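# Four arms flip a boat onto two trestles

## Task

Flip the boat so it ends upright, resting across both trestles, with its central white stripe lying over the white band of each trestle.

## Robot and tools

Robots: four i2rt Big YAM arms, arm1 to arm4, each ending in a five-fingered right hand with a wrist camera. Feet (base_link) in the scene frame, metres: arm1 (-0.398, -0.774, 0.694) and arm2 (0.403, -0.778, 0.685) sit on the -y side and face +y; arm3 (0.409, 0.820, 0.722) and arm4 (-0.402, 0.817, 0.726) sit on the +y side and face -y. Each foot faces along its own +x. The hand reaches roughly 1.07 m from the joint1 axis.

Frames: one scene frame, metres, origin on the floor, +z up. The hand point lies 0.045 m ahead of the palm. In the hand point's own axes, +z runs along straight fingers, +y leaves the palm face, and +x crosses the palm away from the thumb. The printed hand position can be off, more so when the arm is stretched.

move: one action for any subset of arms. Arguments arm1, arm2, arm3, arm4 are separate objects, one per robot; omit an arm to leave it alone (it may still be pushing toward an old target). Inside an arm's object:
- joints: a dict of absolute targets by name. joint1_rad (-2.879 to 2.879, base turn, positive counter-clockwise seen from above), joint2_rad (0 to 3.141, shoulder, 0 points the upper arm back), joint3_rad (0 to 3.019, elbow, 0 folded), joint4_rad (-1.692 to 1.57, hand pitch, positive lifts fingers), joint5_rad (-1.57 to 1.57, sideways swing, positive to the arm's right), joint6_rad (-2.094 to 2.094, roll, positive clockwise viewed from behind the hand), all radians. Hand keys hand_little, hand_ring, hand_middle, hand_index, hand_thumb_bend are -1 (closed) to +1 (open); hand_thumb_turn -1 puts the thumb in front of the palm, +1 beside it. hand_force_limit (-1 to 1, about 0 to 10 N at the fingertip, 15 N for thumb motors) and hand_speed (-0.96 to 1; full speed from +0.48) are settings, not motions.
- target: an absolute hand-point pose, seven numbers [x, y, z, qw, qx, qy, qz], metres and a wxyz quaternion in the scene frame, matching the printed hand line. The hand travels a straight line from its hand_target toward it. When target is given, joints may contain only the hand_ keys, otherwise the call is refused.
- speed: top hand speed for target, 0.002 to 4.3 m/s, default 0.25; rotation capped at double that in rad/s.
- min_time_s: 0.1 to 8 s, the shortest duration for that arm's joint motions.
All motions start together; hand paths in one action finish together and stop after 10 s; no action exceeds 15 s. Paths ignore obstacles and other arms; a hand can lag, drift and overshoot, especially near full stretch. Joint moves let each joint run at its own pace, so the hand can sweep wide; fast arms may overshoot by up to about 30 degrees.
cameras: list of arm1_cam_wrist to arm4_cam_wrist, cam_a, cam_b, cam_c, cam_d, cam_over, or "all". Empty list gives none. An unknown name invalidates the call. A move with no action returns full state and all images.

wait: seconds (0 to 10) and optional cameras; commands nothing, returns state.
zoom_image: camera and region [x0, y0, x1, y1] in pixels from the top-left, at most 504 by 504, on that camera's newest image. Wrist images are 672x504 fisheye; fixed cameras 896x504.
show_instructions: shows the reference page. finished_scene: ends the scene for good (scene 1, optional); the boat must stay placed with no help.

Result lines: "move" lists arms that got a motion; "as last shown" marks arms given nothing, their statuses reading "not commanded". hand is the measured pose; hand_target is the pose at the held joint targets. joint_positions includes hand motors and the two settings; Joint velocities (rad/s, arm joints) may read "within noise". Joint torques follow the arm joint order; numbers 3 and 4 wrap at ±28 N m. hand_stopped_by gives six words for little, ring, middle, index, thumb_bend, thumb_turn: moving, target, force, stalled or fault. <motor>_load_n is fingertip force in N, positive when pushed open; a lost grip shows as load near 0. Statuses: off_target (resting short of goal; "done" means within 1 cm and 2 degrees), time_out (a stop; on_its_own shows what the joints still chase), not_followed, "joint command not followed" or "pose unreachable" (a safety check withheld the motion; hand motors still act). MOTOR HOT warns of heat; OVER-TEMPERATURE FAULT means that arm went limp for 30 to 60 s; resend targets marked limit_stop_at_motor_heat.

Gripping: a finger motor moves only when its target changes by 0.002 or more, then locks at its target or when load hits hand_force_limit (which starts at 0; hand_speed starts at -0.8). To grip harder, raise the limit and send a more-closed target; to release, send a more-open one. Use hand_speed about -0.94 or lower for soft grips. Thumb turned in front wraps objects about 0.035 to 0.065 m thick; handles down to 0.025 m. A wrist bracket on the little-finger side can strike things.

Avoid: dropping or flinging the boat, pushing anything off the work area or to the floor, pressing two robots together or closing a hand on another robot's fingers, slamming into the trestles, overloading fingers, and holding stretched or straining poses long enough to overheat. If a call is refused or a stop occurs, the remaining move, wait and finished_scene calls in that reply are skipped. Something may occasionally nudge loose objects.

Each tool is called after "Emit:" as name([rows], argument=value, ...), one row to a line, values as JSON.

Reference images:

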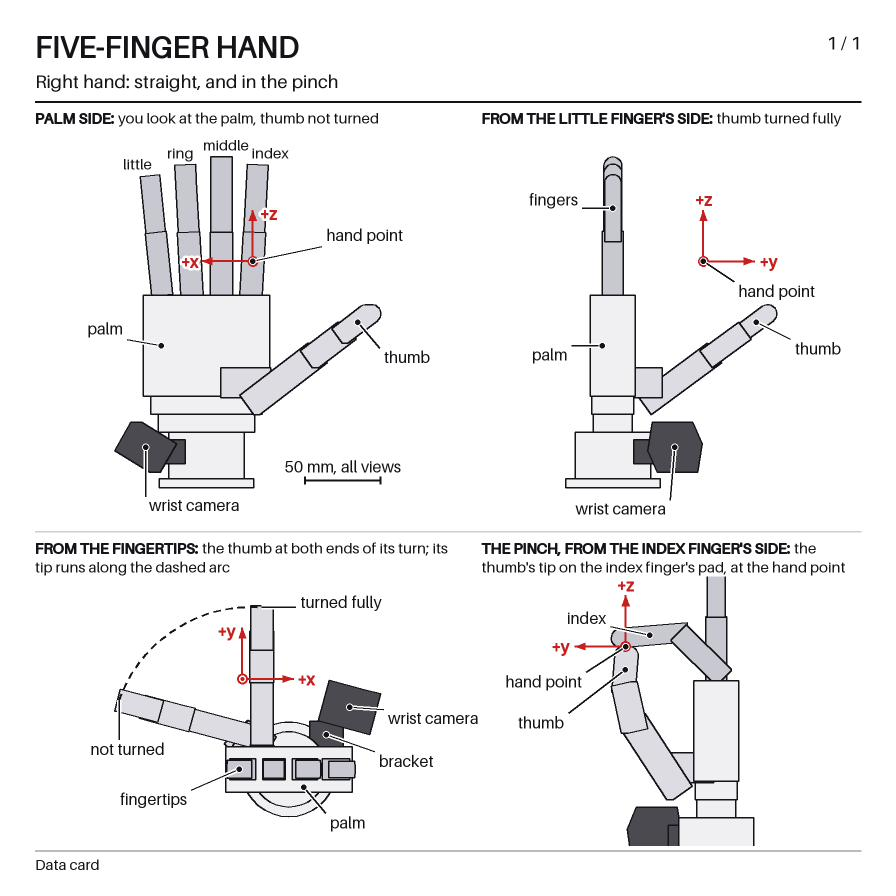

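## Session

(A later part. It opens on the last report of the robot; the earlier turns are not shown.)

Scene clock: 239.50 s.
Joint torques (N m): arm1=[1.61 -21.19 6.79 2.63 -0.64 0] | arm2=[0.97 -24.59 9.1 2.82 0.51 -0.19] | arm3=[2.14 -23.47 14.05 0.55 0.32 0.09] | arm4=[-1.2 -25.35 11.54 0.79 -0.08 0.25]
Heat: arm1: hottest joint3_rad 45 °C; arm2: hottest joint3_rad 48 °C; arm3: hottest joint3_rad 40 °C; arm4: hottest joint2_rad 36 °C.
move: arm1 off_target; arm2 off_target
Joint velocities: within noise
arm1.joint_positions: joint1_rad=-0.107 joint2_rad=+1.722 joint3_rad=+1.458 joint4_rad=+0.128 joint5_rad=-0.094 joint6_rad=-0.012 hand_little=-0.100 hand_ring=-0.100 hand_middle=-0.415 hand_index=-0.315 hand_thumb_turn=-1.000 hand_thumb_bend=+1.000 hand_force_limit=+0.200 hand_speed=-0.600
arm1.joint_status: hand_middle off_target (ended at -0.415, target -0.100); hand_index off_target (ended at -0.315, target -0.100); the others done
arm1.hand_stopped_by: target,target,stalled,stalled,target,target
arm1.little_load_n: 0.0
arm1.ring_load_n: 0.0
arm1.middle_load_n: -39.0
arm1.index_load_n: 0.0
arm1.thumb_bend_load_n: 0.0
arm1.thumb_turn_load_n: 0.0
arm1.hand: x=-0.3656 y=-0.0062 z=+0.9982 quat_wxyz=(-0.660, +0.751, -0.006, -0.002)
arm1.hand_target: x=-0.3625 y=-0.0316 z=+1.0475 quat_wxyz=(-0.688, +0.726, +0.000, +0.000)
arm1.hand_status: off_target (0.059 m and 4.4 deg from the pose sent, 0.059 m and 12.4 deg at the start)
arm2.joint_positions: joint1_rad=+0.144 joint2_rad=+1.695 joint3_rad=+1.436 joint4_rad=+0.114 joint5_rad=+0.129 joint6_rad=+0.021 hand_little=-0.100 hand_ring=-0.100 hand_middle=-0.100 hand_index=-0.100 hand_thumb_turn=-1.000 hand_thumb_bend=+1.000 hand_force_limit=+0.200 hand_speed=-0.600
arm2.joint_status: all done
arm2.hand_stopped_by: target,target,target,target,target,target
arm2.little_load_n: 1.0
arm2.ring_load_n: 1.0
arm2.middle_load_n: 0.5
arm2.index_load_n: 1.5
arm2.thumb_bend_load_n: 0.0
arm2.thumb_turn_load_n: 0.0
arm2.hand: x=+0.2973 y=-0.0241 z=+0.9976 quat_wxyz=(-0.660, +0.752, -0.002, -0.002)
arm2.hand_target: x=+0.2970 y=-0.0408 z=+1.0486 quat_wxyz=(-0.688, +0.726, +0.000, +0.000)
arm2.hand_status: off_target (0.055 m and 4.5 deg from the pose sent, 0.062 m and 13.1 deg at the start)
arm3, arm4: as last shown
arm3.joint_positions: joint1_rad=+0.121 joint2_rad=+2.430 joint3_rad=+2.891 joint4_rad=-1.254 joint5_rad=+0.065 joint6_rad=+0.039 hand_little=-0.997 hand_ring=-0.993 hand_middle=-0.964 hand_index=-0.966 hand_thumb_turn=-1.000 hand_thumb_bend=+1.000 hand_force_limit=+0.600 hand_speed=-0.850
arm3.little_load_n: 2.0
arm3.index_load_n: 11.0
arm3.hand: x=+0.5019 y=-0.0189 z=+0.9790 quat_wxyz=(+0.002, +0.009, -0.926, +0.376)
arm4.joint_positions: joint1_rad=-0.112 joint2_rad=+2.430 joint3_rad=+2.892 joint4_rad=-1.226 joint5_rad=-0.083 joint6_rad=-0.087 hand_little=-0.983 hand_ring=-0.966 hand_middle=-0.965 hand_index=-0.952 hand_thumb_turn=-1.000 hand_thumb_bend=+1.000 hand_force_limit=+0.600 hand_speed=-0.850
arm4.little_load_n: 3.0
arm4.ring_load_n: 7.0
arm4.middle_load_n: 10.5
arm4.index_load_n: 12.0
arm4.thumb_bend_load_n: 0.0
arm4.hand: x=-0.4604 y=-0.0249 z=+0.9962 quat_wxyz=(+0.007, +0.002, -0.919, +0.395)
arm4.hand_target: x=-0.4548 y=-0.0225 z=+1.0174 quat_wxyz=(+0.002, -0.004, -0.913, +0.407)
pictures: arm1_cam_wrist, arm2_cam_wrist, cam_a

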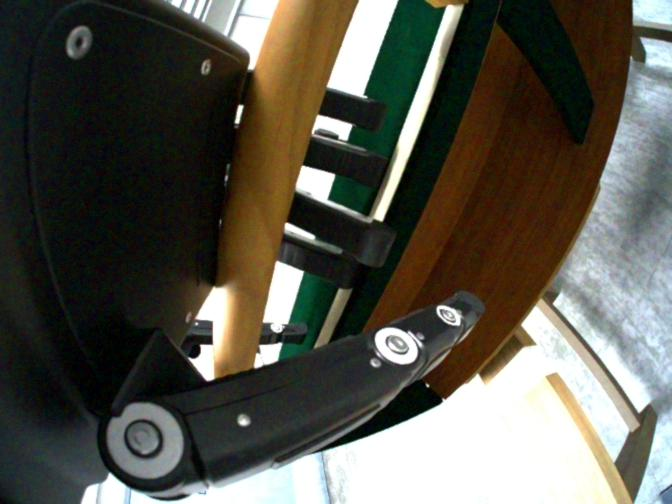

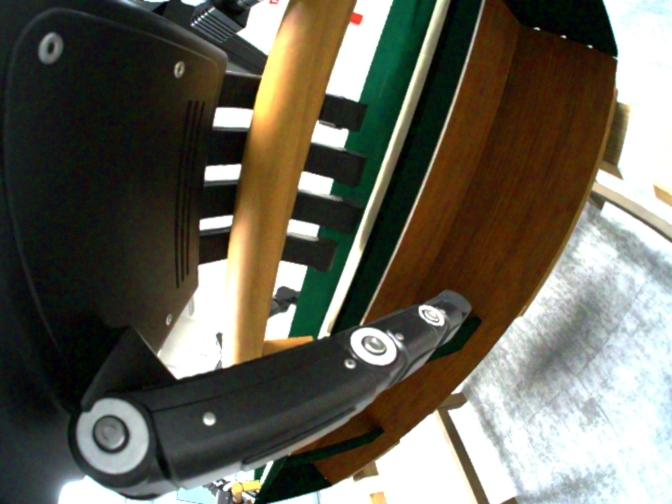

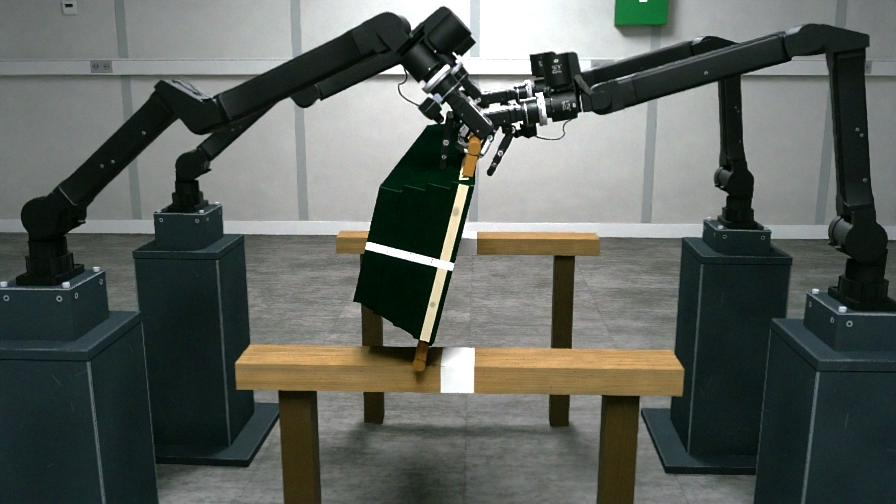

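Emit:
move(arm1={"target": [-0.362, -0.028, 1.06, -0.7071, 0.7071, 0, 0], "speed": 0.12, "joints": {"hand_middle": -0.5, "hand_index": -0.4, "hand_little": -0.1, "hand_ring": -0.1}}, arm2={"target": [0.297, -0.060, 1.05, -0.6884, 0.7254, 0, 0], "speed": 0.08, "joints": {"hand_little": 0.5, "hand_ring": 0.5, "hand_middle": 0.5, "hand_index": 0.5}}, cameras=["cam_a", "arm1_cam_wrist", "arm2_cam_wrist"])

Scene clock: 241.17 s.
Joint torques (N m): arm1=[1.61 -20.78 8.03 2.89 -0.63 -0.02] | arm2=[0.5 -14.86 9.8 2.58 0.11 -0.09] | arm3=[2.08 -23.41 14.04 0.77 0.23 0.11] | arm4=[-0.85 -24.7 11.62 0.69 -0.08 0.34]
Heat: arm1: hottest joint3_rad 45 °C; arm2: hottest joint3_rad 48 °C; arm3: hottest joint3_rad 40 °C; arm4: hottest joint2_rad 36 °C.
move: arm1 off_target; arm2 done
Joint velocities: within noise
arm1.joint_positions: joint1_rad=-0.108 joint2_rad=+1.723 joint3_rad=+1.441 joint4_rad=+0.185 joint5_rad=-0.095 joint6_rad=-0.006 hand_little=-0.100 hand_ring=-0.100 hand_middle=-0.500 hand_index=-0.400 hand_thumb_turn=-1.000 hand_thumb_bend=+1.000 hand_force_limit=+0.200 hand_speed=-0.600
arm1.joint_status: all done
arm1.hand_stopped_by: target,target,target,target,target,target
arm1.little_load_n: 0.0
arm1.ring_load_n: -0.5
arm1.middle_load_n: 0.0
arm1.index_load_n: 0.0
arm1.thumb_bend_load_n: 0.0
arm1.thumb_turn_load_n: 0.0
arm1.hand: x=-0.3653 y=-0.0040 z=+1.0020 quat_wxyz=(-0.675, +0.738, -0.007, -0.003)
arm1.hand_target: x=-0.3624 y=-0.0256 z=+1.0582 quat_wxyz=(-0.707, +0.707, +0.000, +0.000)
arm1.hand_status: off_target (0.063 m and 5.1 deg from the pose sent, 0.065 m and 7.4 deg at the start)
arm2.joint_positions: joint1_rad=+0.149 joint2_rad=+1.562 joint3_rad=+1.374 joint4_rad=+0.125 joint5_rad=+0.141 joint6_rad=+0.015 hand_little=+0.500 hand_ring=+0.500 hand_middle=+0.500 hand_index=+0.500 hand_thumb_turn=-1.000 hand_thumb_bend=+1.000 hand_force_limit=+0.200 hand_speed=-0.600
arm2.joint_status: all done
arm2.hand_stopped_by: target,target,target,target,target,target
arm2.little_load_n: 0.0
arm2.ring_load_n: 0.0
arm2.middle_load_n: 0.0
arm2.index_load_n: 0.0
arm2.thumb_bend_load_n: 0.0
arm2.thumb_turn_load_n: 0.0
arm2.hand: x=+0.3019 y=-0.0612 z=+1.0561 quat_wxyz=(-0.689, +0.725, -0.005, -0.002)
arm2.hand_target: x=+0.2969 y=-0.0601 z=+1.0499 quat_wxyz=(-0.688, +0.725, +0.000, +0.000)
arm2.hand_status: done (0.008 m and 0.7 deg from the pose sent, 0.064 m and 4.5 deg at the start)
arm3, arm4: as last shown
arm3.joint_positions: joint1_rad=+0.121 joint2_rad=+2.430 joint3_rad=+2.891 joint4_rad=-1.260 joint5_rad=+0.067 joint6_rad=+0.036 hand_little=-0.997 hand_ring=-0.993 hand_middle=-0.965 hand_index=-0.966 hand_thumb_turn=-1.000 hand_thumb_bend=+1.000 hand_force_limit=+0.600 hand_speed=-0.850
arm3.ring_load_n: 6.5
arm3.middle_load_n: 4.5
arm3.index_load_n: 8.0
arm3.hand: x=+0.5015 y=-0.0174 z=+0.9780 quat_wxyz=(+0.003, +0.011, -0.927, +0.374)
arm3.hand_target: x=+0.5028 y=-0.0142 z=+1.0053 quat_wxyz=(-0.001, -0.001, -0.921, +0.390)
arm4.joint_positions: joint1_rad=-0.112 joint2_rad=+2.430 joint3_rad=+2.892 joint4_rad=-1.224 joint5_rad=-0.083 joint6_rad=-0.088 hand_little=-0.983 hand_ring=-0.966 hand_middle=-0.965 hand_index=-0.952 hand_thumb_turn=-1.000 hand_thumb_bend=+1.000 hand_force_limit=+0.600 hand_speed=-0.850
arm4.ring_load_n: 6.5
arm4.middle_load_n: 10.0
arm4.index_load_n: 11.0
arm4.hand: x=-0.4605 y=-0.0252 z=+0.9964 quat_wxyz=(+0.007, +0.003, -0.918, +0.396)
arm4.hand_target: x=-0.4549 y=-0.0225 z=+1.0173 quat_wxyz=(+0.002, -0.004, -0.913, +0.407)
pictures: arm1_cam_wrist, arm2_cam_wrist, cam_a

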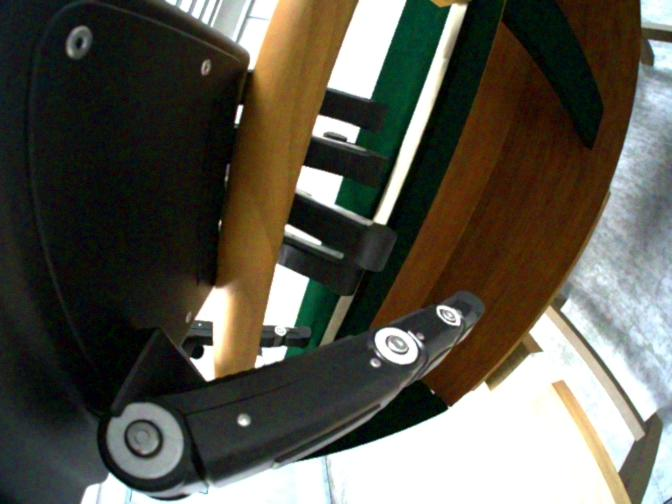

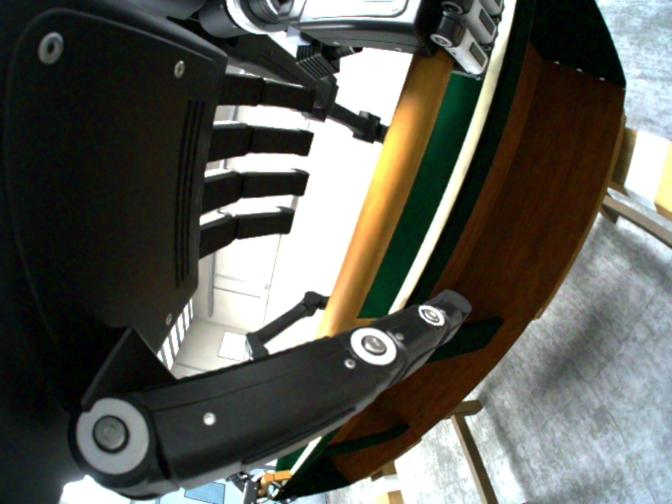

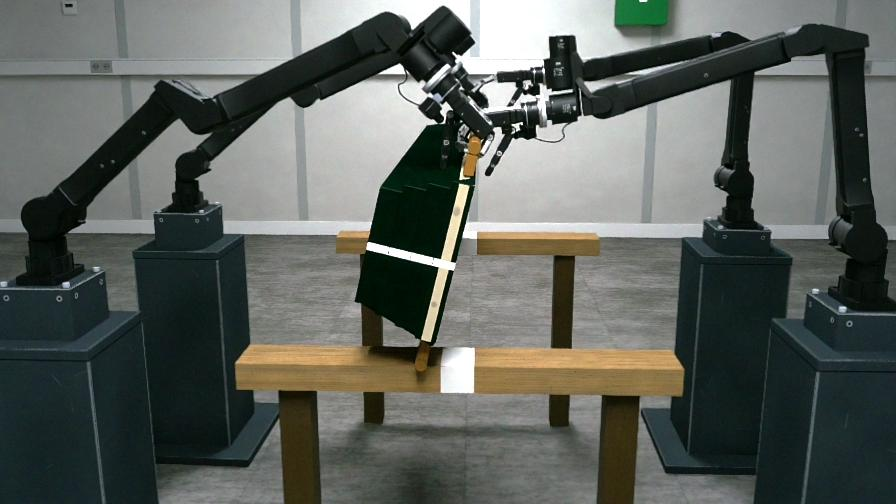

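Emit:
move(arm1={"target": [-0.362, -0.022, 1.04, -0.7071, 0.7071, 0, 0], "speed": 0.12, "joints": {"hand_middle": -0.1, "hand_index": -0.1, "hand_little": 0.2, "hand_ring": 0.2}}, arm2={"target": [0.297, -0.15, 1.05, -0.6884, 0.7254, 0, 0], "speed": 0.12, "joints": {"hand_little": 1, "hand_ring": 1, "hand_middle": 1, "hand_index": 1}}, cameras=["cam_a", "arm1_cam_wrist"])

Scene clock: 243.10 s.
Joint torques (N m): arm1=[1.14 -19.37 7.53 3.15 -0.6 0.01] | arm2=[1.03 -12.92 9.59 2.95 0.11 -0.09] | arm3=[2.08 -23.41 14.02 0.83 0.23 0.12] | arm4=[-1.14 -24.59 11.52 0.69 -0.12 0.32]
Heat: arm1: hottest joint3_rad 44 °C; arm2: hottest joint3_rad 48 °C; arm3: hottest joint3_rad 40 °C; arm4: hottest joint2_rad 36 °C.
move: arm1 off_target; arm2 done
Joint velocities: within noise
arm1.joint_positions: joint1_rad=-0.108 joint2_rad=+1.723 joint3_rad=+1.427 joint4_rad=+0.222 joint5_rad=-0.095 joint6_rad=-0.006 hand_little=+0.200 hand_ring=+0.200 hand_middle=-0.447 hand_index=-0.100 hand_thumb_turn=-1.000 hand_thumb_bend=+1.000 hand_force_limit=+0.200 hand_speed=-0.600
arm1.joint_status: hand_middle off_target (ended at -0.447, target -0.100); the others done
arm1.hand_stopped_by: target,target,stalled,target,target,target
arm1.little_load_n: 0.0
arm1.ring_load_n: 0.0
arm1.middle_load_n: -27.0
arm1.index_load_n: 0.0
arm1.thumb_bend_load_n: 0.0
arm1.thumb_turn_load_n: 0.0
arm1.hand: x=-0.3653 y=-0.0037 z=+1.0017 quat_wxyz=(-0.683, +0.730, -0.006, -0.002)
arm1.hand_target: x=-0.3622 y=-0.0205 z=+1.0390 quat_wxyz=(-0.707, +0.707, +0.000, +0.000)
arm1.hand_status: off_target (0.043 m and 3.9 deg from the pose sent, 0.042 m and 5.2 deg at the start)
arm2.joint_positions: joint1_rad=+0.175 joint2_rad=+1.349 joint3_rad=+1.137 joint4_rad=+0.134 joint5_rad=+0.169 joint6_rad=+0.014 hand_little=+1.000 hand_ring=+1.000 hand_middle=+1.000 hand_index=+1.000 hand_thumb_turn=-1.000 hand_thumb_bend=+1.000 hand_force_limit=+0.200 hand_speed=-0.600
arm2.joint_status: all done
arm2.hand_stopped_by: target,target,target,target,target,target
arm2.little_load_n: 0.0
arm2.ring_load_n: -0.5
arm2.middle_load_n: 0.0
arm2.index_load_n: -0.5
arm2.thumb_bend_load_n: 0.0
arm2.thumb_turn_load_n: 0.0
arm2.hand: x=+0.3022 y=-0.1467 z=+1.0474 quat_wxyz=(-0.684, +0.730, -0.005, +0.001)
arm2.hand_target: x=+0.2972 y=-0.1499 z=+1.0499 quat_wxyz=(-0.688, +0.726, +0.000, +0.000)
arm2.hand_status: done (0.007 m and 0.9 deg from the pose sent, 0.089 m and 0.7 deg at the start)
arm3, arm4: as last shown
arm3.joint_positions: joint1_rad=+0.121 joint2_rad=+2.429 joint3_rad=+2.891 joint4_rad=-1.262 joint5_rad=+0.067 joint6_rad=+0.035 hand_little=-0.997 hand_ring=-0.993 hand_middle=-0.965 hand_index=-0.966 hand_thumb_turn=-1.000 hand_thumb_bend=+1.000 hand_force_limit=+0.600 hand_speed=-0.850
arm3.middle_load_n: 4.0
arm3.thumb_turn_load_n: -0.5
arm3.hand: x=+0.5014 y=-0.0171 z=+0.9782 quat_wxyz=(+0.003, +0.011, -0.928, +0.373)
arm3.hand_target: x=+0.5028 y=-0.0142 z=+1.0054 quat_wxyz=(-0.001, -0.001, -0.921, +0.390)
arm4.joint_positions: joint1_rad=-0.111 joint2_rad=+2.430 joint3_rad=+2.892 joint4_rad=-1.224 joint5_rad=-0.083 joint6_rad=-0.088 hand_little=-0.983 hand_ring=-0.966 hand_middle=-0.965 hand_index=-0.952 hand_thumb_turn=-1.000 hand_thumb_bend=+1.000 hand_force_limit=+0.600 hand_speed=-0.850
arm4.middle_load_n: 9.5
arm4.index_load_n: 10.5
arm4.thumb_bend_load_n: -0.5
arm4.hand: x=-0.4602 y=-0.0252 z=+0.9964 quat_wxyz=(+0.007, +0.003, -0.918, +0.396)
arm4.hand_target: x=-0.4548 y=-0.0225 z=+1.0173 quat_wxyz=(+0.002, -0.004, -0.913, +0.407)
pictures: arm1_cam_wrist, cam_a

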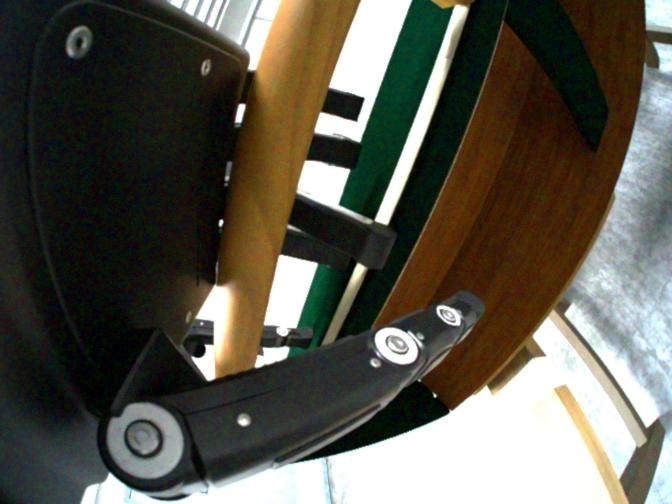

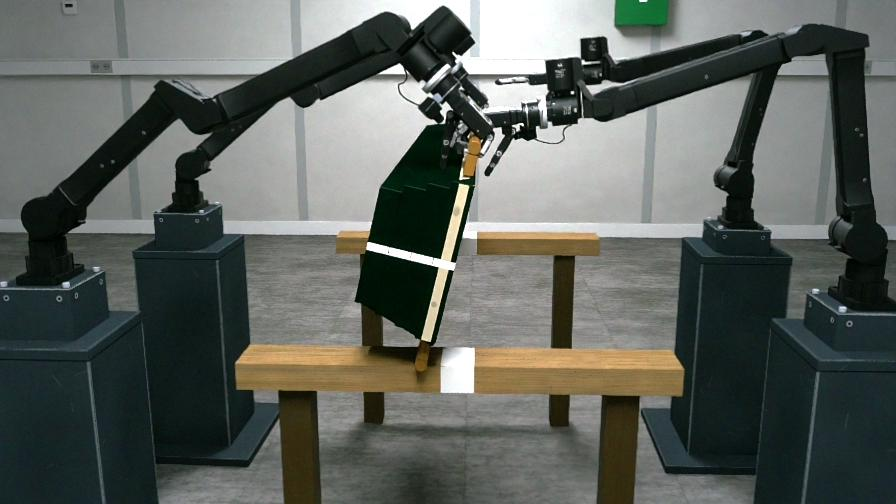

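Emit:
wait(seconds=0.1, cameras=["cam_b", "cam_c", "cam_d", "cam_over"])

Scene clock: 244.40 s.
Joint torques (N m): arm1=[1.96 -20.01 7.64 3.1 -0.61 0.02] | arm2=[1.2 -12.81 9.47 2.93 0.16 -0.08] | arm3=[2.08 -23.41 14.02 0.81 0.22 0.12] | arm4=[-0.85 -24.94 11.63 0.72 -0.11 0.3]
Heat: arm1: hottest joint3_rad 44 °C; arm2: hottest joint3_rad 48 °C; arm3: hottest joint3_rad 40 °C; arm4: hottest joint2_rad 36 °C.
Joint velocities: within noise
arm1.joint_positions: joint1_rad=-0.108 joint2_rad=+1.723 joint3_rad=+1.427 joint4_rad=+0.222 joint5_rad=-0.095 joint6_rad=-0.006 hand_little=+0.200 hand_ring=+0.200 hand_middle=-0.447 hand_index=-0.100 hand_thumb_turn=-1.000 hand_thumb_bend=+1.000 hand_force_limit=+0.200 hand_speed=-0.600
arm1.joint_status: hand_middle off_target (ended at -0.447, target -0.100); the others done
arm1.hand_stopped_by: target,target,stalled,target,target,target
arm1.little_load_n: 0.0
arm1.ring_load_n: 0.0
arm1.middle_load_n: -26.5
arm1.index_load_n: 0.0
arm1.thumb_bend_load_n: 0.0
arm1.thumb_turn_load_n: 0.0
arm1.hand: x=-0.3653 y=-0.0037 z=+1.0017 quat_wxyz=(-0.683, +0.730, -0.006, -0.002)
arm1.hand_target: x=-0.3622 y=-0.0205 z=+1.0390 quat_wxyz=(-0.707, +0.707, +0.000, +0.000)
arm1.hand_status: off_target (0.043 m and 3.9 deg from the pose sent, 0.042 m and 5.2 deg at the start)
arm2.joint_positions: joint1_rad=+0.175 joint2_rad=+1.349 joint3_rad=+1.137 joint4_rad=+0.134 joint5_rad=+0.169 joint6_rad=+0.014 hand_little=+1.000 hand_ring=+1.000 hand_middle=+1.000 hand_index=+1.000 hand_thumb_turn=-1.000 hand_thumb_bend=+1.000 hand_force_limit=+0.200 hand_speed=-0.600
arm2.joint_status: all done
arm2.hand_stopped_by: target,target,target,target,target,target
arm2.little_load_n: 0.0
arm2.ring_load_n: 0.0
arm2.middle_load_n: 0.0
arm2.index_load_n: 0.0
arm2.thumb_bend_load_n: 0.5
arm2.thumb_turn_load_n: 0.0
arm2.hand: x=+0.3022 y=-0.1467 z=+1.0474 quat_wxyz=(-0.684, +0.730, -0.005, +0.001)
arm2.hand_target: x=+0.2972 y=-0.1499 z=+1.0499 quat_wxyz=(-0.688, +0.726, +0.000, +0.000)
arm2.hand_status: done (0.007 m and 0.9 deg from the pose sent, 0.089 m and 0.7 deg at the start)
arm3.joint_positions: joint1_rad=+0.121 joint2_rad=+2.429 joint3_rad=+2.891 joint4_rad=-1.262 joint5_rad=+0.067 joint6_rad=+0.035 hand_little=-0.997 hand_ring=-0.993 hand_middle=-0.965 hand_index=-0.966 hand_thumb_turn=-1.000 hand_thumb_bend=+1.000 hand_force_limit=+0.600 hand_speed=-0.850
arm3.joint_status: not commanded
arm3.hand_stopped_by: force,force,force,force,target,target
arm3.little_load_n: 2.0
arm3.ring_load_n: 6.5
arm3.middle_load_n: 4.0
arm3.index_load_n: 8.0
arm3.thumb_bend_load_n: 0.0
arm3.thumb_turn_load_n: 0.0
arm3.hand: x=+0.5014 y=-0.0171 z=+0.9782 quat_wxyz=(+0.003, +0.011, -0.928, +0.373)
arm3.hand_target: x=+0.5028 y=-0.0142 z=+1.0054 quat_wxyz=(-0.001, -0.001, -0.921, +0.390)
arm3.hand_status: not commanded
arm4.joint_positions: joint1_rad=-0.111 joint2_rad=+2.430 joint3_rad=+2.892 joint4_rad=-1.224 joint5_rad=-0.083 joint6_rad=-0.088 hand_little=-0.983 hand_ring=-0.966 hand_middle=-0.965 hand_index=-0.952 hand_thumb_turn=-1.000 hand_thumb_bend=+1.000 hand_force_limit=+0.600 hand_speed=-0.850
arm4.joint_status: not commanded
arm4.hand_stopped_by: force,force,force,force,target,target
arm4.little_load_n: 2.5
arm4.ring_load_n: 6.5
arm4.middle_load_n: 9.5
arm4.index_load_n: 11.0
arm4.thumb_bend_load_n: -0.5
arm4.thumb_turn_load_n: 1.5
arm4.hand: x=-0.4602 y=-0.0252 z=+0.9964 quat_wxyz=(+0.007, +0.003, -0.918, +0.396)
arm4.hand_target: x=-0.4548 y=-0.0225 z=+1.0173 quat_wxyz=(+0.002, -0.004, -0.913, +0.407)
arm4.hand_status: not commanded
wait: 0.10 s; at rest from the start

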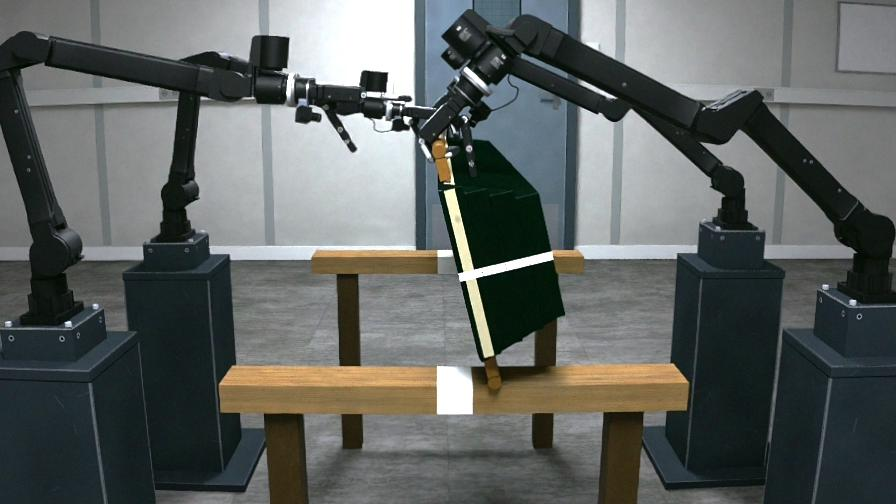

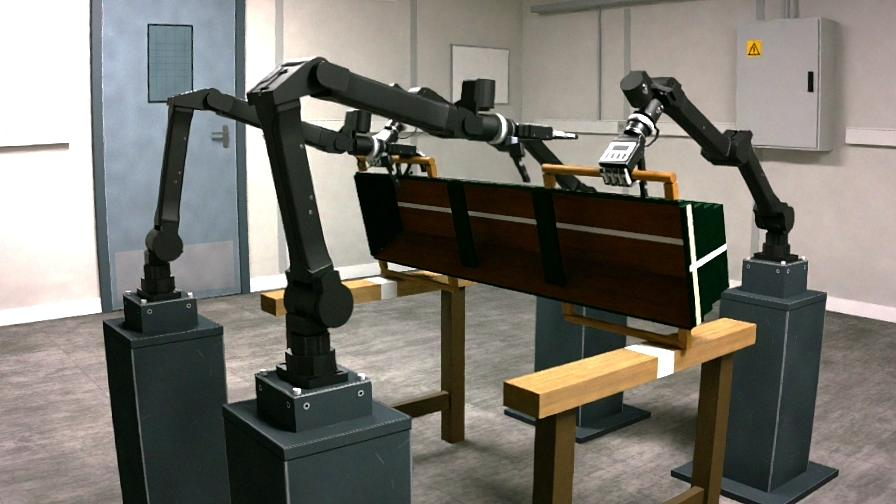

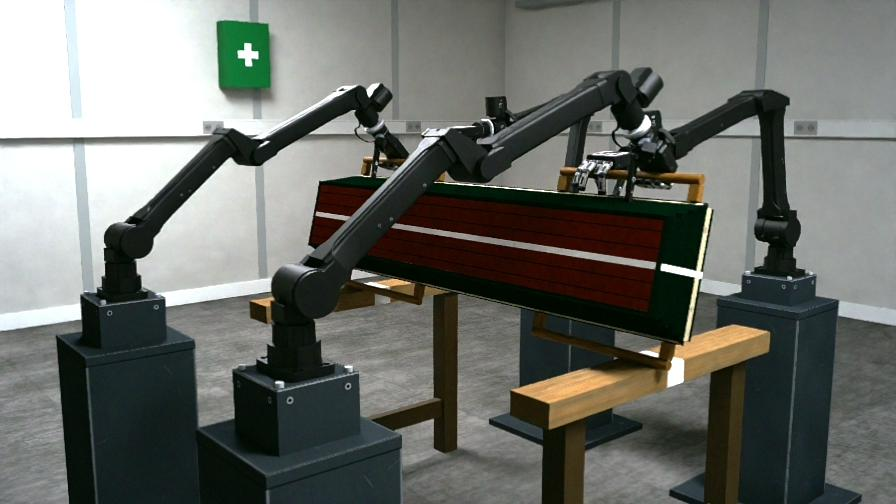

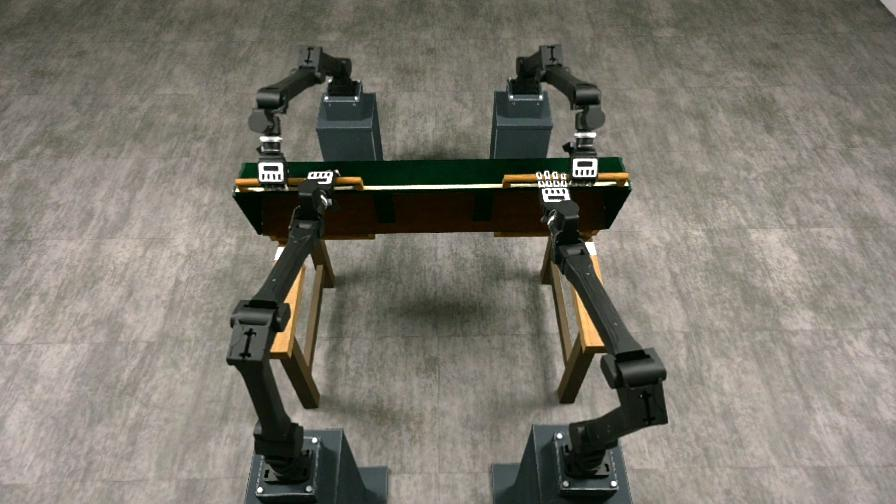

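Emit:
zoom_image(camera="cam_d", region=[540, 120, 720, 230])

Emit:
zoom_image(camera="cam_c", region=[330, 90, 510, 200])

Emit:
zoom_image(camera="cam_b", region=[380, 80, 560, 200])

Scaled by 2.800.

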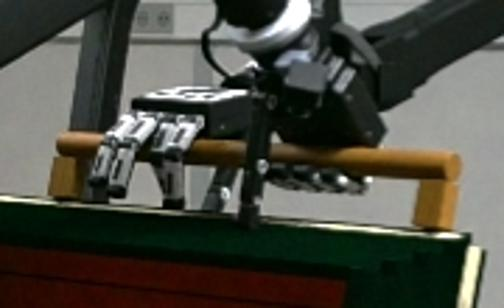

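Scaled by 2.800.

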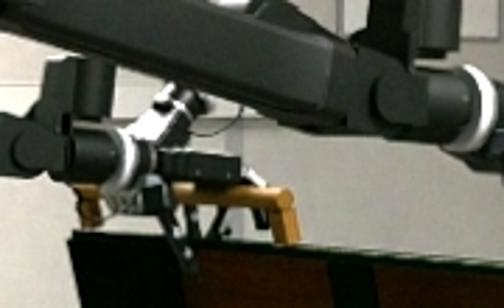

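Scaled by 2.800.

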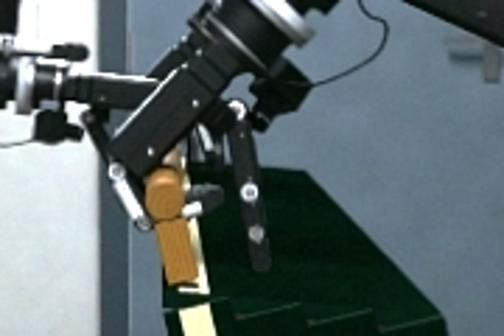

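Emit:
move(arm1={"target": [-0.362, 0.003, 1.055, -0.7193, 0.6947, 0, 0], "speed": 0.12, "joints": {"hand_middle": -0.1, "hand_index": 0.4, "hand_little": 0.5, "hand_ring": 0.5, "hand_speed": -0.7}}, cameras=["cam_a", "arm1_cam_wrist", "cam_d"])

Scene clock: 247.03 s.
Joint torques (N m): arm1=[2.08 -16.26 12.97 2.84 -0.37 0.07] | arm2=[0.67 -12.57 9.65 2.89 0.09 -0.08] | arm3=[2.08 -23.24 14.01 1.07 0.16 0.13] | arm4=[-0.91 -24.94 11.56 0.9 -0.12 0.33]
Heat: arm1: hottest joint3_rad 44 °C; arm2: hottest joint3_rad 48 °C; arm3: hottest joint3_rad 39 °C; arm4: hottest joint2_rad 36 °C.
move: arm1 off_target
Joint velocities: within noise
arm1.joint_positions: joint1_rad=-0.108 joint2_rad=+1.724 joint3_rad=+1.426 joint4_rad=+0.236 joint5_rad=-0.097 joint6_rad=-0.007 hand_little=+0.500 hand_ring=+0.500 hand_middle=-0.445 hand_index=+0.400 hand_thumb_turn=-1.000 hand_thumb_bend=+1.000 hand_force_limit=+0.200 hand_speed=-0.700
arm1.joint_status: hand_middle off_target (ended at -0.445, target -0.100); the others done
arm1.hand_stopped_by: target,target,stalled,target,target,target
arm1.little_load_n: 0.0
arm1.ring_load_n: 0.0
arm1.middle_load_n: 3.0
arm1.index_load_n: 0.0
arm1.thumb_bend_load_n: 0.0
arm1.thumb_turn_load_n: 0.0
arm1.hand: x=-0.3655 y=-0.0026 z=+1.0045 quat_wxyz=(-0.688, +0.726, -0.005, -0.002)
arm1.hand_target: x=-0.3622 y=+0.0002 z=+1.0549 quat_wxyz=(-0.719, +0.695, +0.000, +0.000)
arm1.hand_status: off_target (0.051 m and 5.2 deg from the pose sent, 0.054 m and 5.9 deg at the start)
arm2, arm3, arm4: as last shown
arm2.thumb_bend_load_n: 0.0
arm3.joint_positions: joint1_rad=+0.122 joint2_rad=+2.428 joint3_rad=+2.891 joint4_rad=-1.268 joint5_rad=+0.069 joint6_rad=+0.034 hand_little=-0.997 hand_ring=-0.993 hand_middle=-0.965 hand_index=-0.966 hand_thumb_turn=-1.000 hand_thumb_bend=+1.000 hand_force_limit=+0.600 hand_speed=-0.850
arm3.little_load_n: 1.5
arm3.ring_load_n: 5.5
arm3.middle_load_n: 2.5
arm3.index_load_n: 6.0
arm3.thumb_bend_load_n: -1.5
arm3.hand: x=+0.5015 y=-0.0152 z=+0.9784 quat_wxyz=(+0.004, +0.011, -0.929, +0.371)
arm3.hand_target: x=+0.5030 y=-0.0142 z=+1.0054 quat_wxyz=(-0.001, -0.001, -0.921, +0.390)
arm4.joint_positions: joint1_rad=-0.111 joint2_rad=+2.429 joint3_rad=+2.892 joint4_rad=-1.232 joint5_rad=-0.083 joint6_rad=-0.090 hand_little=-0.983 hand_ring=-0.966 hand_middle=-0.965 hand_index=-0.952 hand_thumb_turn=-1.000 hand_thumb_bend=+1.000 hand_force_limit=+0.600 hand_speed=-0.850
arm4.little_load_n: 2.0
arm4.ring_load_n: 5.5
arm4.middle_load_n: 8.0
arm4.index_load_n: 9.0
arm4.thumb_bend_load_n: -2.0
arm4.thumb_turn_load_n: 2.0
arm4.hand: x=-0.4602 y=-0.0234 z=+0.9959 quat_wxyz=(+0.007, +0.004, -0.920, +0.393)
arm4.hand_target: x=-0.4548 y=-0.0225 z=+1.0176 quat_wxyz=(+0.002, -0.003, -0.913, +0.407)
pictures: arm1_cam_wrist, cam_a, cam_d

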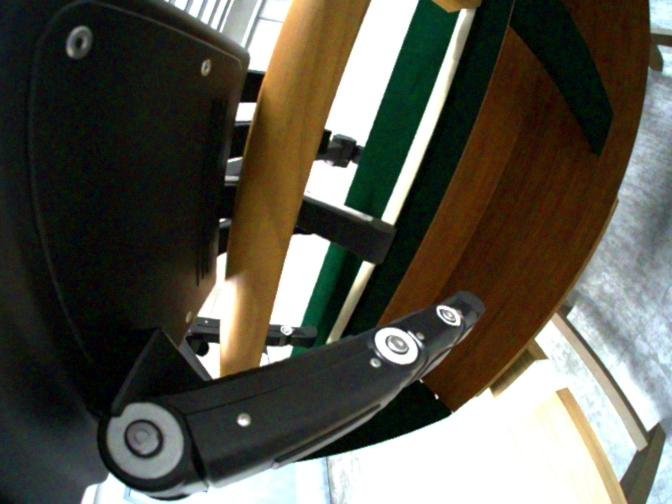

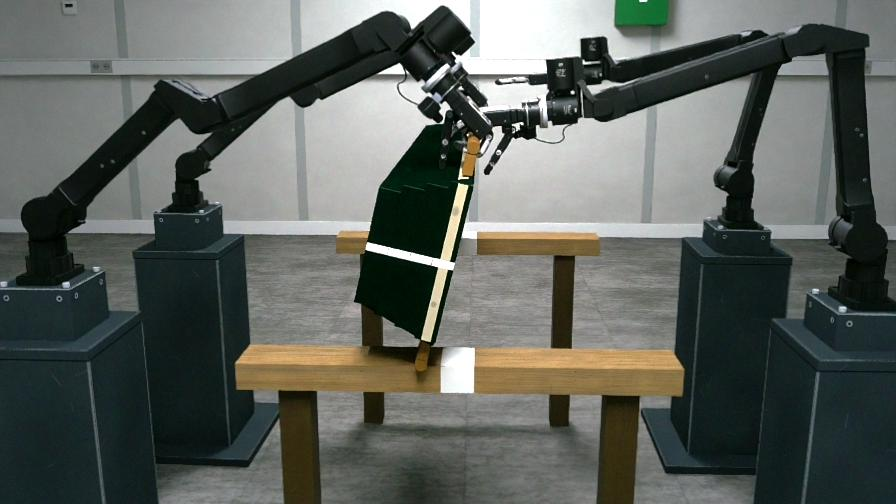

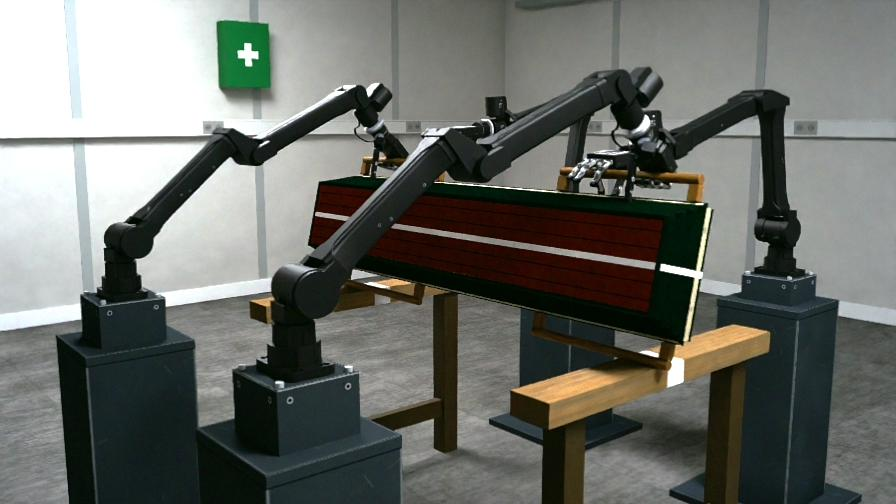

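Emit:
move(arm1={"target": [-0.362, 0.020, 1.035, -0.7193, 0.6947, 0, 0], "speed": 0.12, "joints": {"hand_middle": -0.8}}, cameras=["arm1_cam_wrist"])

Emit:
move(arm1={"target": [-0.362, 0.020, 1.085, -0.7193, 0.6947, 0, 0], "speed": 0.12}, cameras=["arm1_cam_wrist"])

Scene clock: 249.83 s.
Joint torques (N m): arm1=[2.2 -13.57 13.93 2.66 -0.21 0.07] | arm2=[1.55 -12.69 9.46 2.7 0.11 -0.06] | arm3=[2.08 -23.18 14 1.31 0.11 0.14] | arm4=[-1.03 -25.29 11.69 1.26 -0.15 0.35]
Heat: arm1: hottest joint3_rad 44 °C; arm2: hottest joint3_rad 48 °C; arm3: hottest joint3_rad 39 °C; arm4: hottest joint2_rad 36 °C.
move: arm1 off_target
Joint velocities: within noise
arm1.joint_positions: joint1_rad=-0.108 joint2_rad=+1.745 joint3_rad=+1.433 joint4_rad=+0.277 joint5_rad=-0.099 joint6_rad=-0.007 hand_little=+0.500 hand_ring=+0.500 hand_middle=-0.744 hand_index=+0.400 hand_thumb_turn=-1.000 hand_thumb_bend=+1.000 hand_force_limit=+0.200 hand_speed=-0.700
arm1.joint_status: hand_middle off_target (ended at -0.744, target -0.800)
arm1.hand_stopped_by: target,target,force,target,target,target
arm1.little_load_n: 0.0
arm1.ring_load_n: 0.0
arm1.middle_load_n: 2.0
arm1.index_load_n: 0.0
arm1.thumb_bend_load_n: 0.0
arm1.thumb_turn_load_n: 0.0
arm1.hand: x=-0.3651 y=+0.0052 z=+1.0035 quat_wxyz=(-0.697, +0.717, -0.003, -0.002)
arm1.hand_target: x=-0.3621 y=+0.0173 z=+1.0348 quat_wxyz=(-0.719, +0.695, +0.000, +0.000)
arm1.hand_status: off_target (0.035 m and 3.6 deg from the pose sent, 0.038 m and 5.2 deg at the start)
arm2, arm3, arm4: as last shown
arm3.joint_positions: joint1_rad=+0.122 joint2_rad=+2.427 joint3_rad=+2.891 joint4_rad=-1.275 joint5_rad=+0.070 joint6_rad=+0.033 hand_little=-0.997 hand_ring=-0.993 hand_middle=-0.965 hand_index=-0.966 hand_thumb_turn=-1.000 hand_thumb_bend=+1.000 hand_force_limit=+0.600 hand_speed=-0.850
arm3.little_load_n: 1.0
arm3.ring_load_n: 4.5
arm3.middle_load_n: 1.0
arm3.index_load_n: 4.0
arm3.thumb_bend_load_n: -2.0
arm3.thumb_turn_load_n: 0.5
arm3.hand: x=+0.5013 y=-0.0136 z=+0.9784 quat_wxyz=(+0.005, +0.012, -0.929, +0.369)
arm3.hand_target: x=+0.5029 y=-0.0142 z=+1.0054 quat_wxyz=(-0.001, -0.001, -0.921, +0.390)
arm4.joint_positions: joint1_rad=-0.111 joint2_rad=+2.428 joint3_rad=+2.892 joint4_rad=-1.238 joint5_rad=-0.082 joint6_rad=-0.092 hand_little=-0.984 hand_ring=-0.966 hand_middle=-0.966 hand_index=-0.952 hand_thumb_turn=-1.000 hand_thumb_bend=+0.999 hand_force_limit=+0.600 hand_speed=-0.850
arm4.little_load_n: 1.0
arm4.ring_load_n: 4.0
arm4.middle_load_n: 6.5
arm4.index_load_n: 7.5
arm4.thumb_bend_load_n: -3.0
arm4.hand: x=-0.4603 y=-0.0218 z=+0.9959 quat_wxyz=(+0.008, +0.004, -0.921, +0.391)
arm4.hand_target: x=-0.4549 y=-0.0225 z=+1.0175 quat_wxyz=(+0.002, -0.003, -0.913, +0.407)

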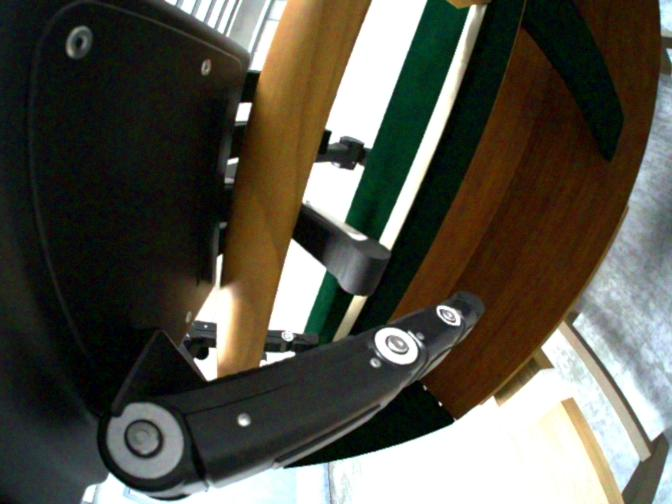

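Scene clock: 250.97 s.
Joint torques (N m): arm1=[1.67 -16.79 16.47 2.17 -0.17 0.05] | arm2=[1.73 -11.63 9.78 2.8 0.16 -0.03] | arm3=[2.02 -23 14 1.47 0.08 0.16] | arm4=[-1.32 -25 11.52 1.32 -0.13 0.37]
Heat: arm1: hottest joint3_rad 44 °C; arm2: hottest joint3_rad 48 °C; arm3: hottest joint3_rad 39 °C; arm4: hottest joint2_rad 36 °C.
move: arm1 off_target
Joint velocities: within noise
arm1.joint_positions: joint1_rad=-0.108 joint2_rad=+1.745 joint3_rad=+1.480 joint4_rad=+0.170 joint5_rad=-0.099 joint6_rad=-0.007 hand_little=+0.500 hand_ring=+0.500 hand_middle=-0.745 hand_index=+0.400 hand_thumb_turn=-1.000 hand_thumb_bend=+1.000 hand_force_limit=+0.200 hand_speed=-0.700
arm1.joint_status: not commanded
arm1.hand_stopped_by: target,target,force,target,target,target
arm1.little_load_n: 0.0
arm1.ring_load_n: 0.0
arm1.middle_load_n: 0.5
arm1.index_load_n: 0.0
arm1.thumb_bend_load_n: 0.0
arm1.thumb_turn_load_n: 0.0
arm1.hand: x=-0.3651 y=+0.0056 z=+1.0051 quat_wxyz=(-0.675, +0.738, -0.005, -0.005)
arm1.hand_target: x=-0.3625 y=+0.0121 z=+1.0843 quat_wxyz=(-0.720, +0.694, +0.000, +0.000)
arm1.hand_status: off_target (0.081 m and 7.1 deg from the pose sent, 0.083 m and 3.6 deg at the start)
arm2, arm3, arm4: as last shown
arm2.little_load_n: -0.5
arm2.index_load_n: -0.5
arm3.joint_positions: joint1_rad=+0.123 joint2_rad=+2.426 joint3_rad=+2.891 joint4_rad=-1.279 joint5_rad=+0.071 joint6_rad=+0.031 hand_little=-0.997 hand_ring=-0.993 hand_middle=-0.965 hand_index=-0.967 hand_thumb_turn=-1.000 hand_thumb_bend=+1.000 hand_force_limit=+0.600 hand_speed=-0.850
arm3.ring_load_n: 4.0
arm3.middle_load_n: 0.5
arm3.index_load_n: 2.0
arm3.thumb_bend_load_n: 0.0
arm3.thumb_turn_load_n: 0.0
arm3.hand: x=+0.5017 y=-0.0124 z=+0.9784 quat_wxyz=(+0.006, +0.013, -0.930, +0.367)
arm3.hand_target: x=+0.5031 y=-0.0142 z=+1.0054 quat_wxyz=(-0.001, +0.000, -0.921, +0.390)
arm4.joint_positions: joint1_rad=-0.111 joint2_rad=+2.427 joint3_rad=+2.892 joint4_rad=-1.242 joint5_rad=-0.081 joint6_rad=-0.093 hand_little=-0.984 hand_ring=-0.966 hand_middle=-0.966 hand_index=-0.952 hand_thumb_turn=-1.000 hand_thumb_bend=+0.999 hand_force_limit=+0.600 hand_speed=-0.850
arm4.little_load_n: 0.5
arm4.ring_load_n: 3.0
arm4.middle_load_n: 6.0
arm4.index_load_n: 6.0
arm4.thumb_bend_load_n: -4.0
arm4.thumb_turn_load_n: 2.5
arm4.hand: x=-0.4604 y=-0.0207 z=+0.9958 quat_wxyz=(+0.008, +0.004, -0.921, +0.389)
arm4.hand_target: x=-0.4550 y=-0.0225 z=+1.0173 quat_wxyz=(+0.002, -0.004, -0.913, +0.407)

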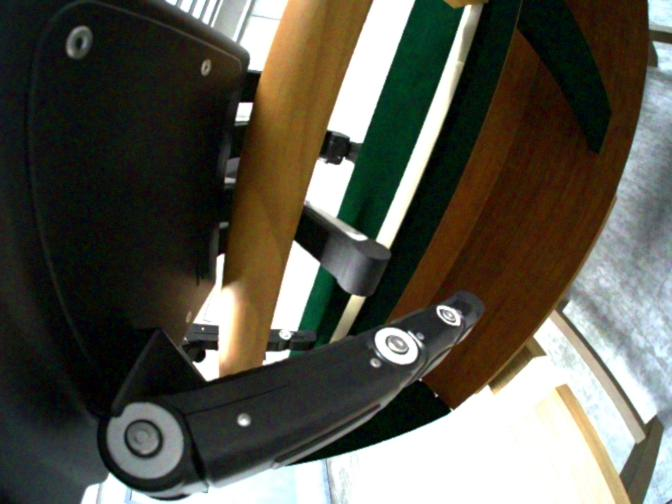

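Emit:
move(arm1={"joints": {"hand_middle": -0.6, "hand_speed": -0.85}}, cameras=["arm1_cam_wrist"])

Emit:
zoom_image(camera="arm1_cam_wrist", region=[200, 100, 460, 350])

Scene clock: 256.40 s.
Joint torques (N m): arm1=[1.38 -16.85 15.51 2.3 -0.19 0.05] | arm2=[1.49 -12.28 9.59 2.73 0.13 -0.08] | arm3=[2.02 -23.06 14.01 1.46 0.08 0.16] | arm4=[-0.09 -24.29 11.66 1.5 -0.15 0.39]
Heat: arm1: hottest joint3_rad 46 °C; arm2: hottest joint3_rad 47 °C; arm3: hottest joint3_rad 39 °C; arm4: hottest joint2_rad 37 °C.
move: arm1 done
Joint velocities: within noise
arm1.joint_positions: joint1_rad=-0.108 joint2_rad=+1.745 joint3_rad=+1.492 joint4_rad=+0.169 joint5_rad=-0.099 joint6_rad=-0.007 hand_little=+0.500 hand_ring=+0.500 hand_middle=-0.600 hand_index=+0.400 hand_thumb_turn=-1.000 hand_thumb_bend=+1.000 hand_force_limit=+0.200 hand_speed=-0.850
arm1.joint_status: all done
arm1.hand_stopped_by: target,target,target,target,target,target
arm1.little_load_n: 0.0
arm1.ring_load_n: 0.0
arm1.middle_load_n: 0.5
arm1.index_load_n: 0.0
arm1.thumb_bend_load_n: 0.0
arm1.thumb_turn_load_n: 0.0
arm1.hand: x=-0.3648 y=+0.0078 z=+1.0128 quat_wxyz=(-0.680, +0.734, -0.005, -0.004)
arm1.hand_target: x=-0.3625 y=+0.0121 z=+1.0840 quat_wxyz=(-0.719, +0.695, +0.000, +0.000)
arm1.hand_status: not commanded
arm2, arm3, arm4: as last shown
arm2.little_load_n: 0.0
arm2.index_load_n: 0.0
arm3.middle_load_n: 0.0
arm3.index_load_n: 2.5
arm4.middle_load_n: 5.5
arm4.index_load_n: 5.5
arm4.hand: x=-0.4604 y=-0.0206 z=+0.9961 quat_wxyz=(+0.008, +0.004, -0.921, +0.389)
arm4.hand_target: x=-0.4550 y=-0.0225 z=+1.0176 quat_wxyz=(+0.002, -0.004, -0.913, +0.407)

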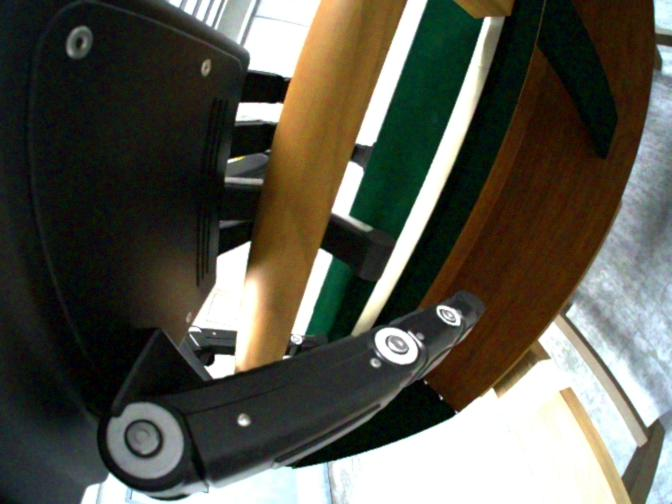

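Scaled by 1.938 from the camera's image (finer frame: 960x720).

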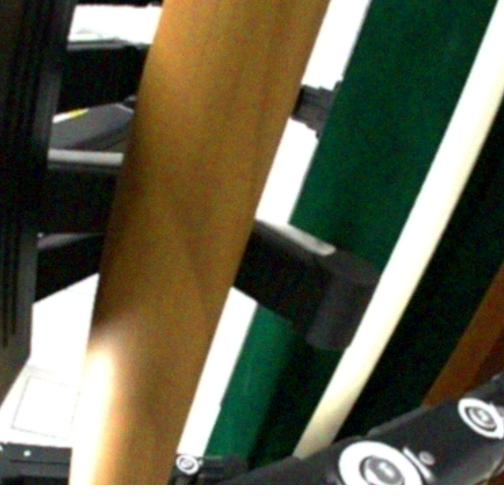

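Emit:
move(arm1={"joints": {"hand_middle": -0.35, "hand_speed": -0.8}})

Emit:
move(arm1={"joints": {"hand_middle": 0.3, "hand_speed": -0.8}}, cameras=["arm1_cam_wrist", "cam_a"])

Scene clock: 257.87 s.
Joint torques (N m): arm1=[2.02 -15.74 14.13 2.3 -0.21 0.09] | arm2=[1.55 -12.34 9.43 2.85 0.18 -0.1] | arm3=[1.96 -23.06 14 1.48 0.09 0.16] | arm4=[-1.32 -24.88 11.63 1.28 -0.13 0.36]
Heat: arm1: hottest joint3_rad 46 °C; arm2: hottest joint3_rad 47 °C; arm3: hottest joint3_rad 39 °C; arm4: hottest joint2_rad 37 °C.
move: arm1 done
Joint velocities: within noise
arm1.joint_positions: joint1_rad=-0.108 joint2_rad=+1.726 joint3_rad=+1.511 joint4_rad=+0.169 joint5_rad=-0.099 joint6_rad=-0.007 hand_little=+0.500 hand_ring=+0.500 hand_middle=-0.350 hand_index=+0.400 hand_thumb_turn=-1.000 hand_thumb_bend=+1.000 hand_force_limit=+0.200 hand_speed=-0.800
arm1.joint_status: all done
arm1.hand_stopped_by: target,target,target,target,target,target
arm1.little_load_n: 0.0
arm1.ring_load_n: 0.0
arm1.middle_load_n: 1.0
arm1.index_load_n: 0.0
arm1.thumb_bend_load_n: 0.0
arm1.thumb_turn_load_n: 0.0
arm1.hand: x=-0.3645 y=+0.0069 z=+1.0396 quat_wxyz=(-0.694, +0.720, -0.003, -0.003)
arm1.hand_target: x=-0.3625 y=+0.0120 z=+1.0843 quat_wxyz=(-0.719, +0.695, +0.000, +0.000)
arm1.hand_status: not commanded
arm2, arm3, arm4: as last shown
arm3.little_load_n: 0.5
arm3.ring_load_n: 3.5
arm3.middle_load_n: 0.5
arm3.index_load_n: 2.0
arm4.ring_load_n: 2.5
arm4.index_load_n: 6.0
pictures: none

Scene clock: 259.53 s.
Joint torques (N m): arm1=[1.49 -15.79 14.04 2.28 -0.17 0.08] | arm2=[1.49 -12.22 9.54 2.99 0.11 -0.1] | arm3=[1.9 -23.06 13.97 1.44 0.08 0.16] | arm4=[-1.26 -24.82 11.48 1.39 -0.14 0.35]
Heat: arm1: hottest joint3_rad 46 °C; arm2: hottest joint3_rad 47 °C; arm3: hottest joint3_rad 39 °C; arm4: hottest joint2_rad 37 °C.
move: arm1 done
Joint velocities: within noise
arm1.joint_positions: joint1_rad=-0.108 joint2_rad=+1.726 joint3_rad=+1.511 joint4_rad=+0.169 joint5_rad=-0.099 joint6_rad=-0.007 hand_little=+0.500 hand_ring=+0.500 hand_middle=+0.300 hand_index=+0.400 hand_thumb_turn=-1.000 hand_thumb_bend=+1.000 hand_force_limit=+0.200 hand_speed=-0.800
arm1.joint_status: all done
arm1.hand_stopped_by: target,target,target,target,target,target
arm1.little_load_n: 0.0
arm1.ring_load_n: 0.0
arm1.middle_load_n: 0.0
arm1.index_load_n: 0.0
arm1.thumb_bend_load_n: 0.0
arm1.thumb_turn_load_n: 0.0
arm1.hand: x=-0.3645 y=+0.0069 z=+1.0396 quat_wxyz=(-0.694, +0.720, -0.003, -0.003)
arm1.hand_target: x=-0.3625 y=+0.0120 z=+1.0843 quat_wxyz=(-0.719, +0.695, +0.000, +0.000)
arm1.hand_status: not commanded
arm2, arm3, arm4: as last shown
arm2.middle_load_n: -0.5
arm3.middle_load_n: 0.0
arm3.index_load_n: 2.5
arm4.little_load_n: 1.0
arm4.ring_load_n: 3.0

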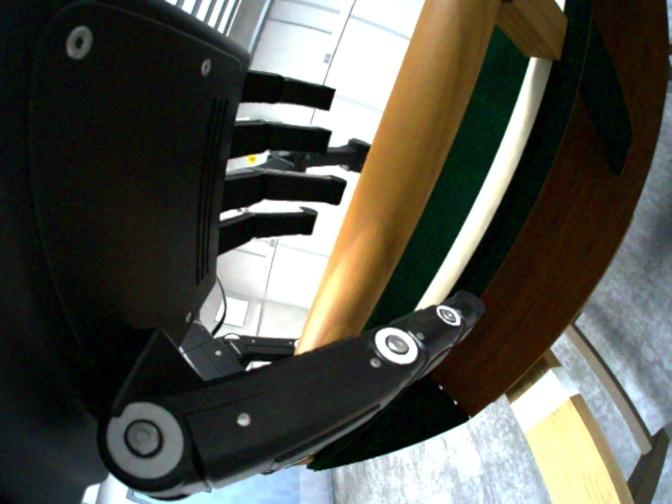

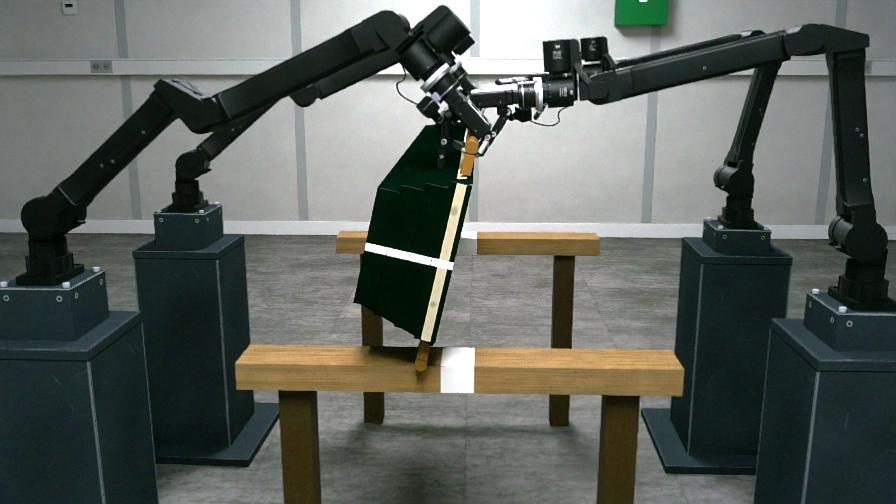

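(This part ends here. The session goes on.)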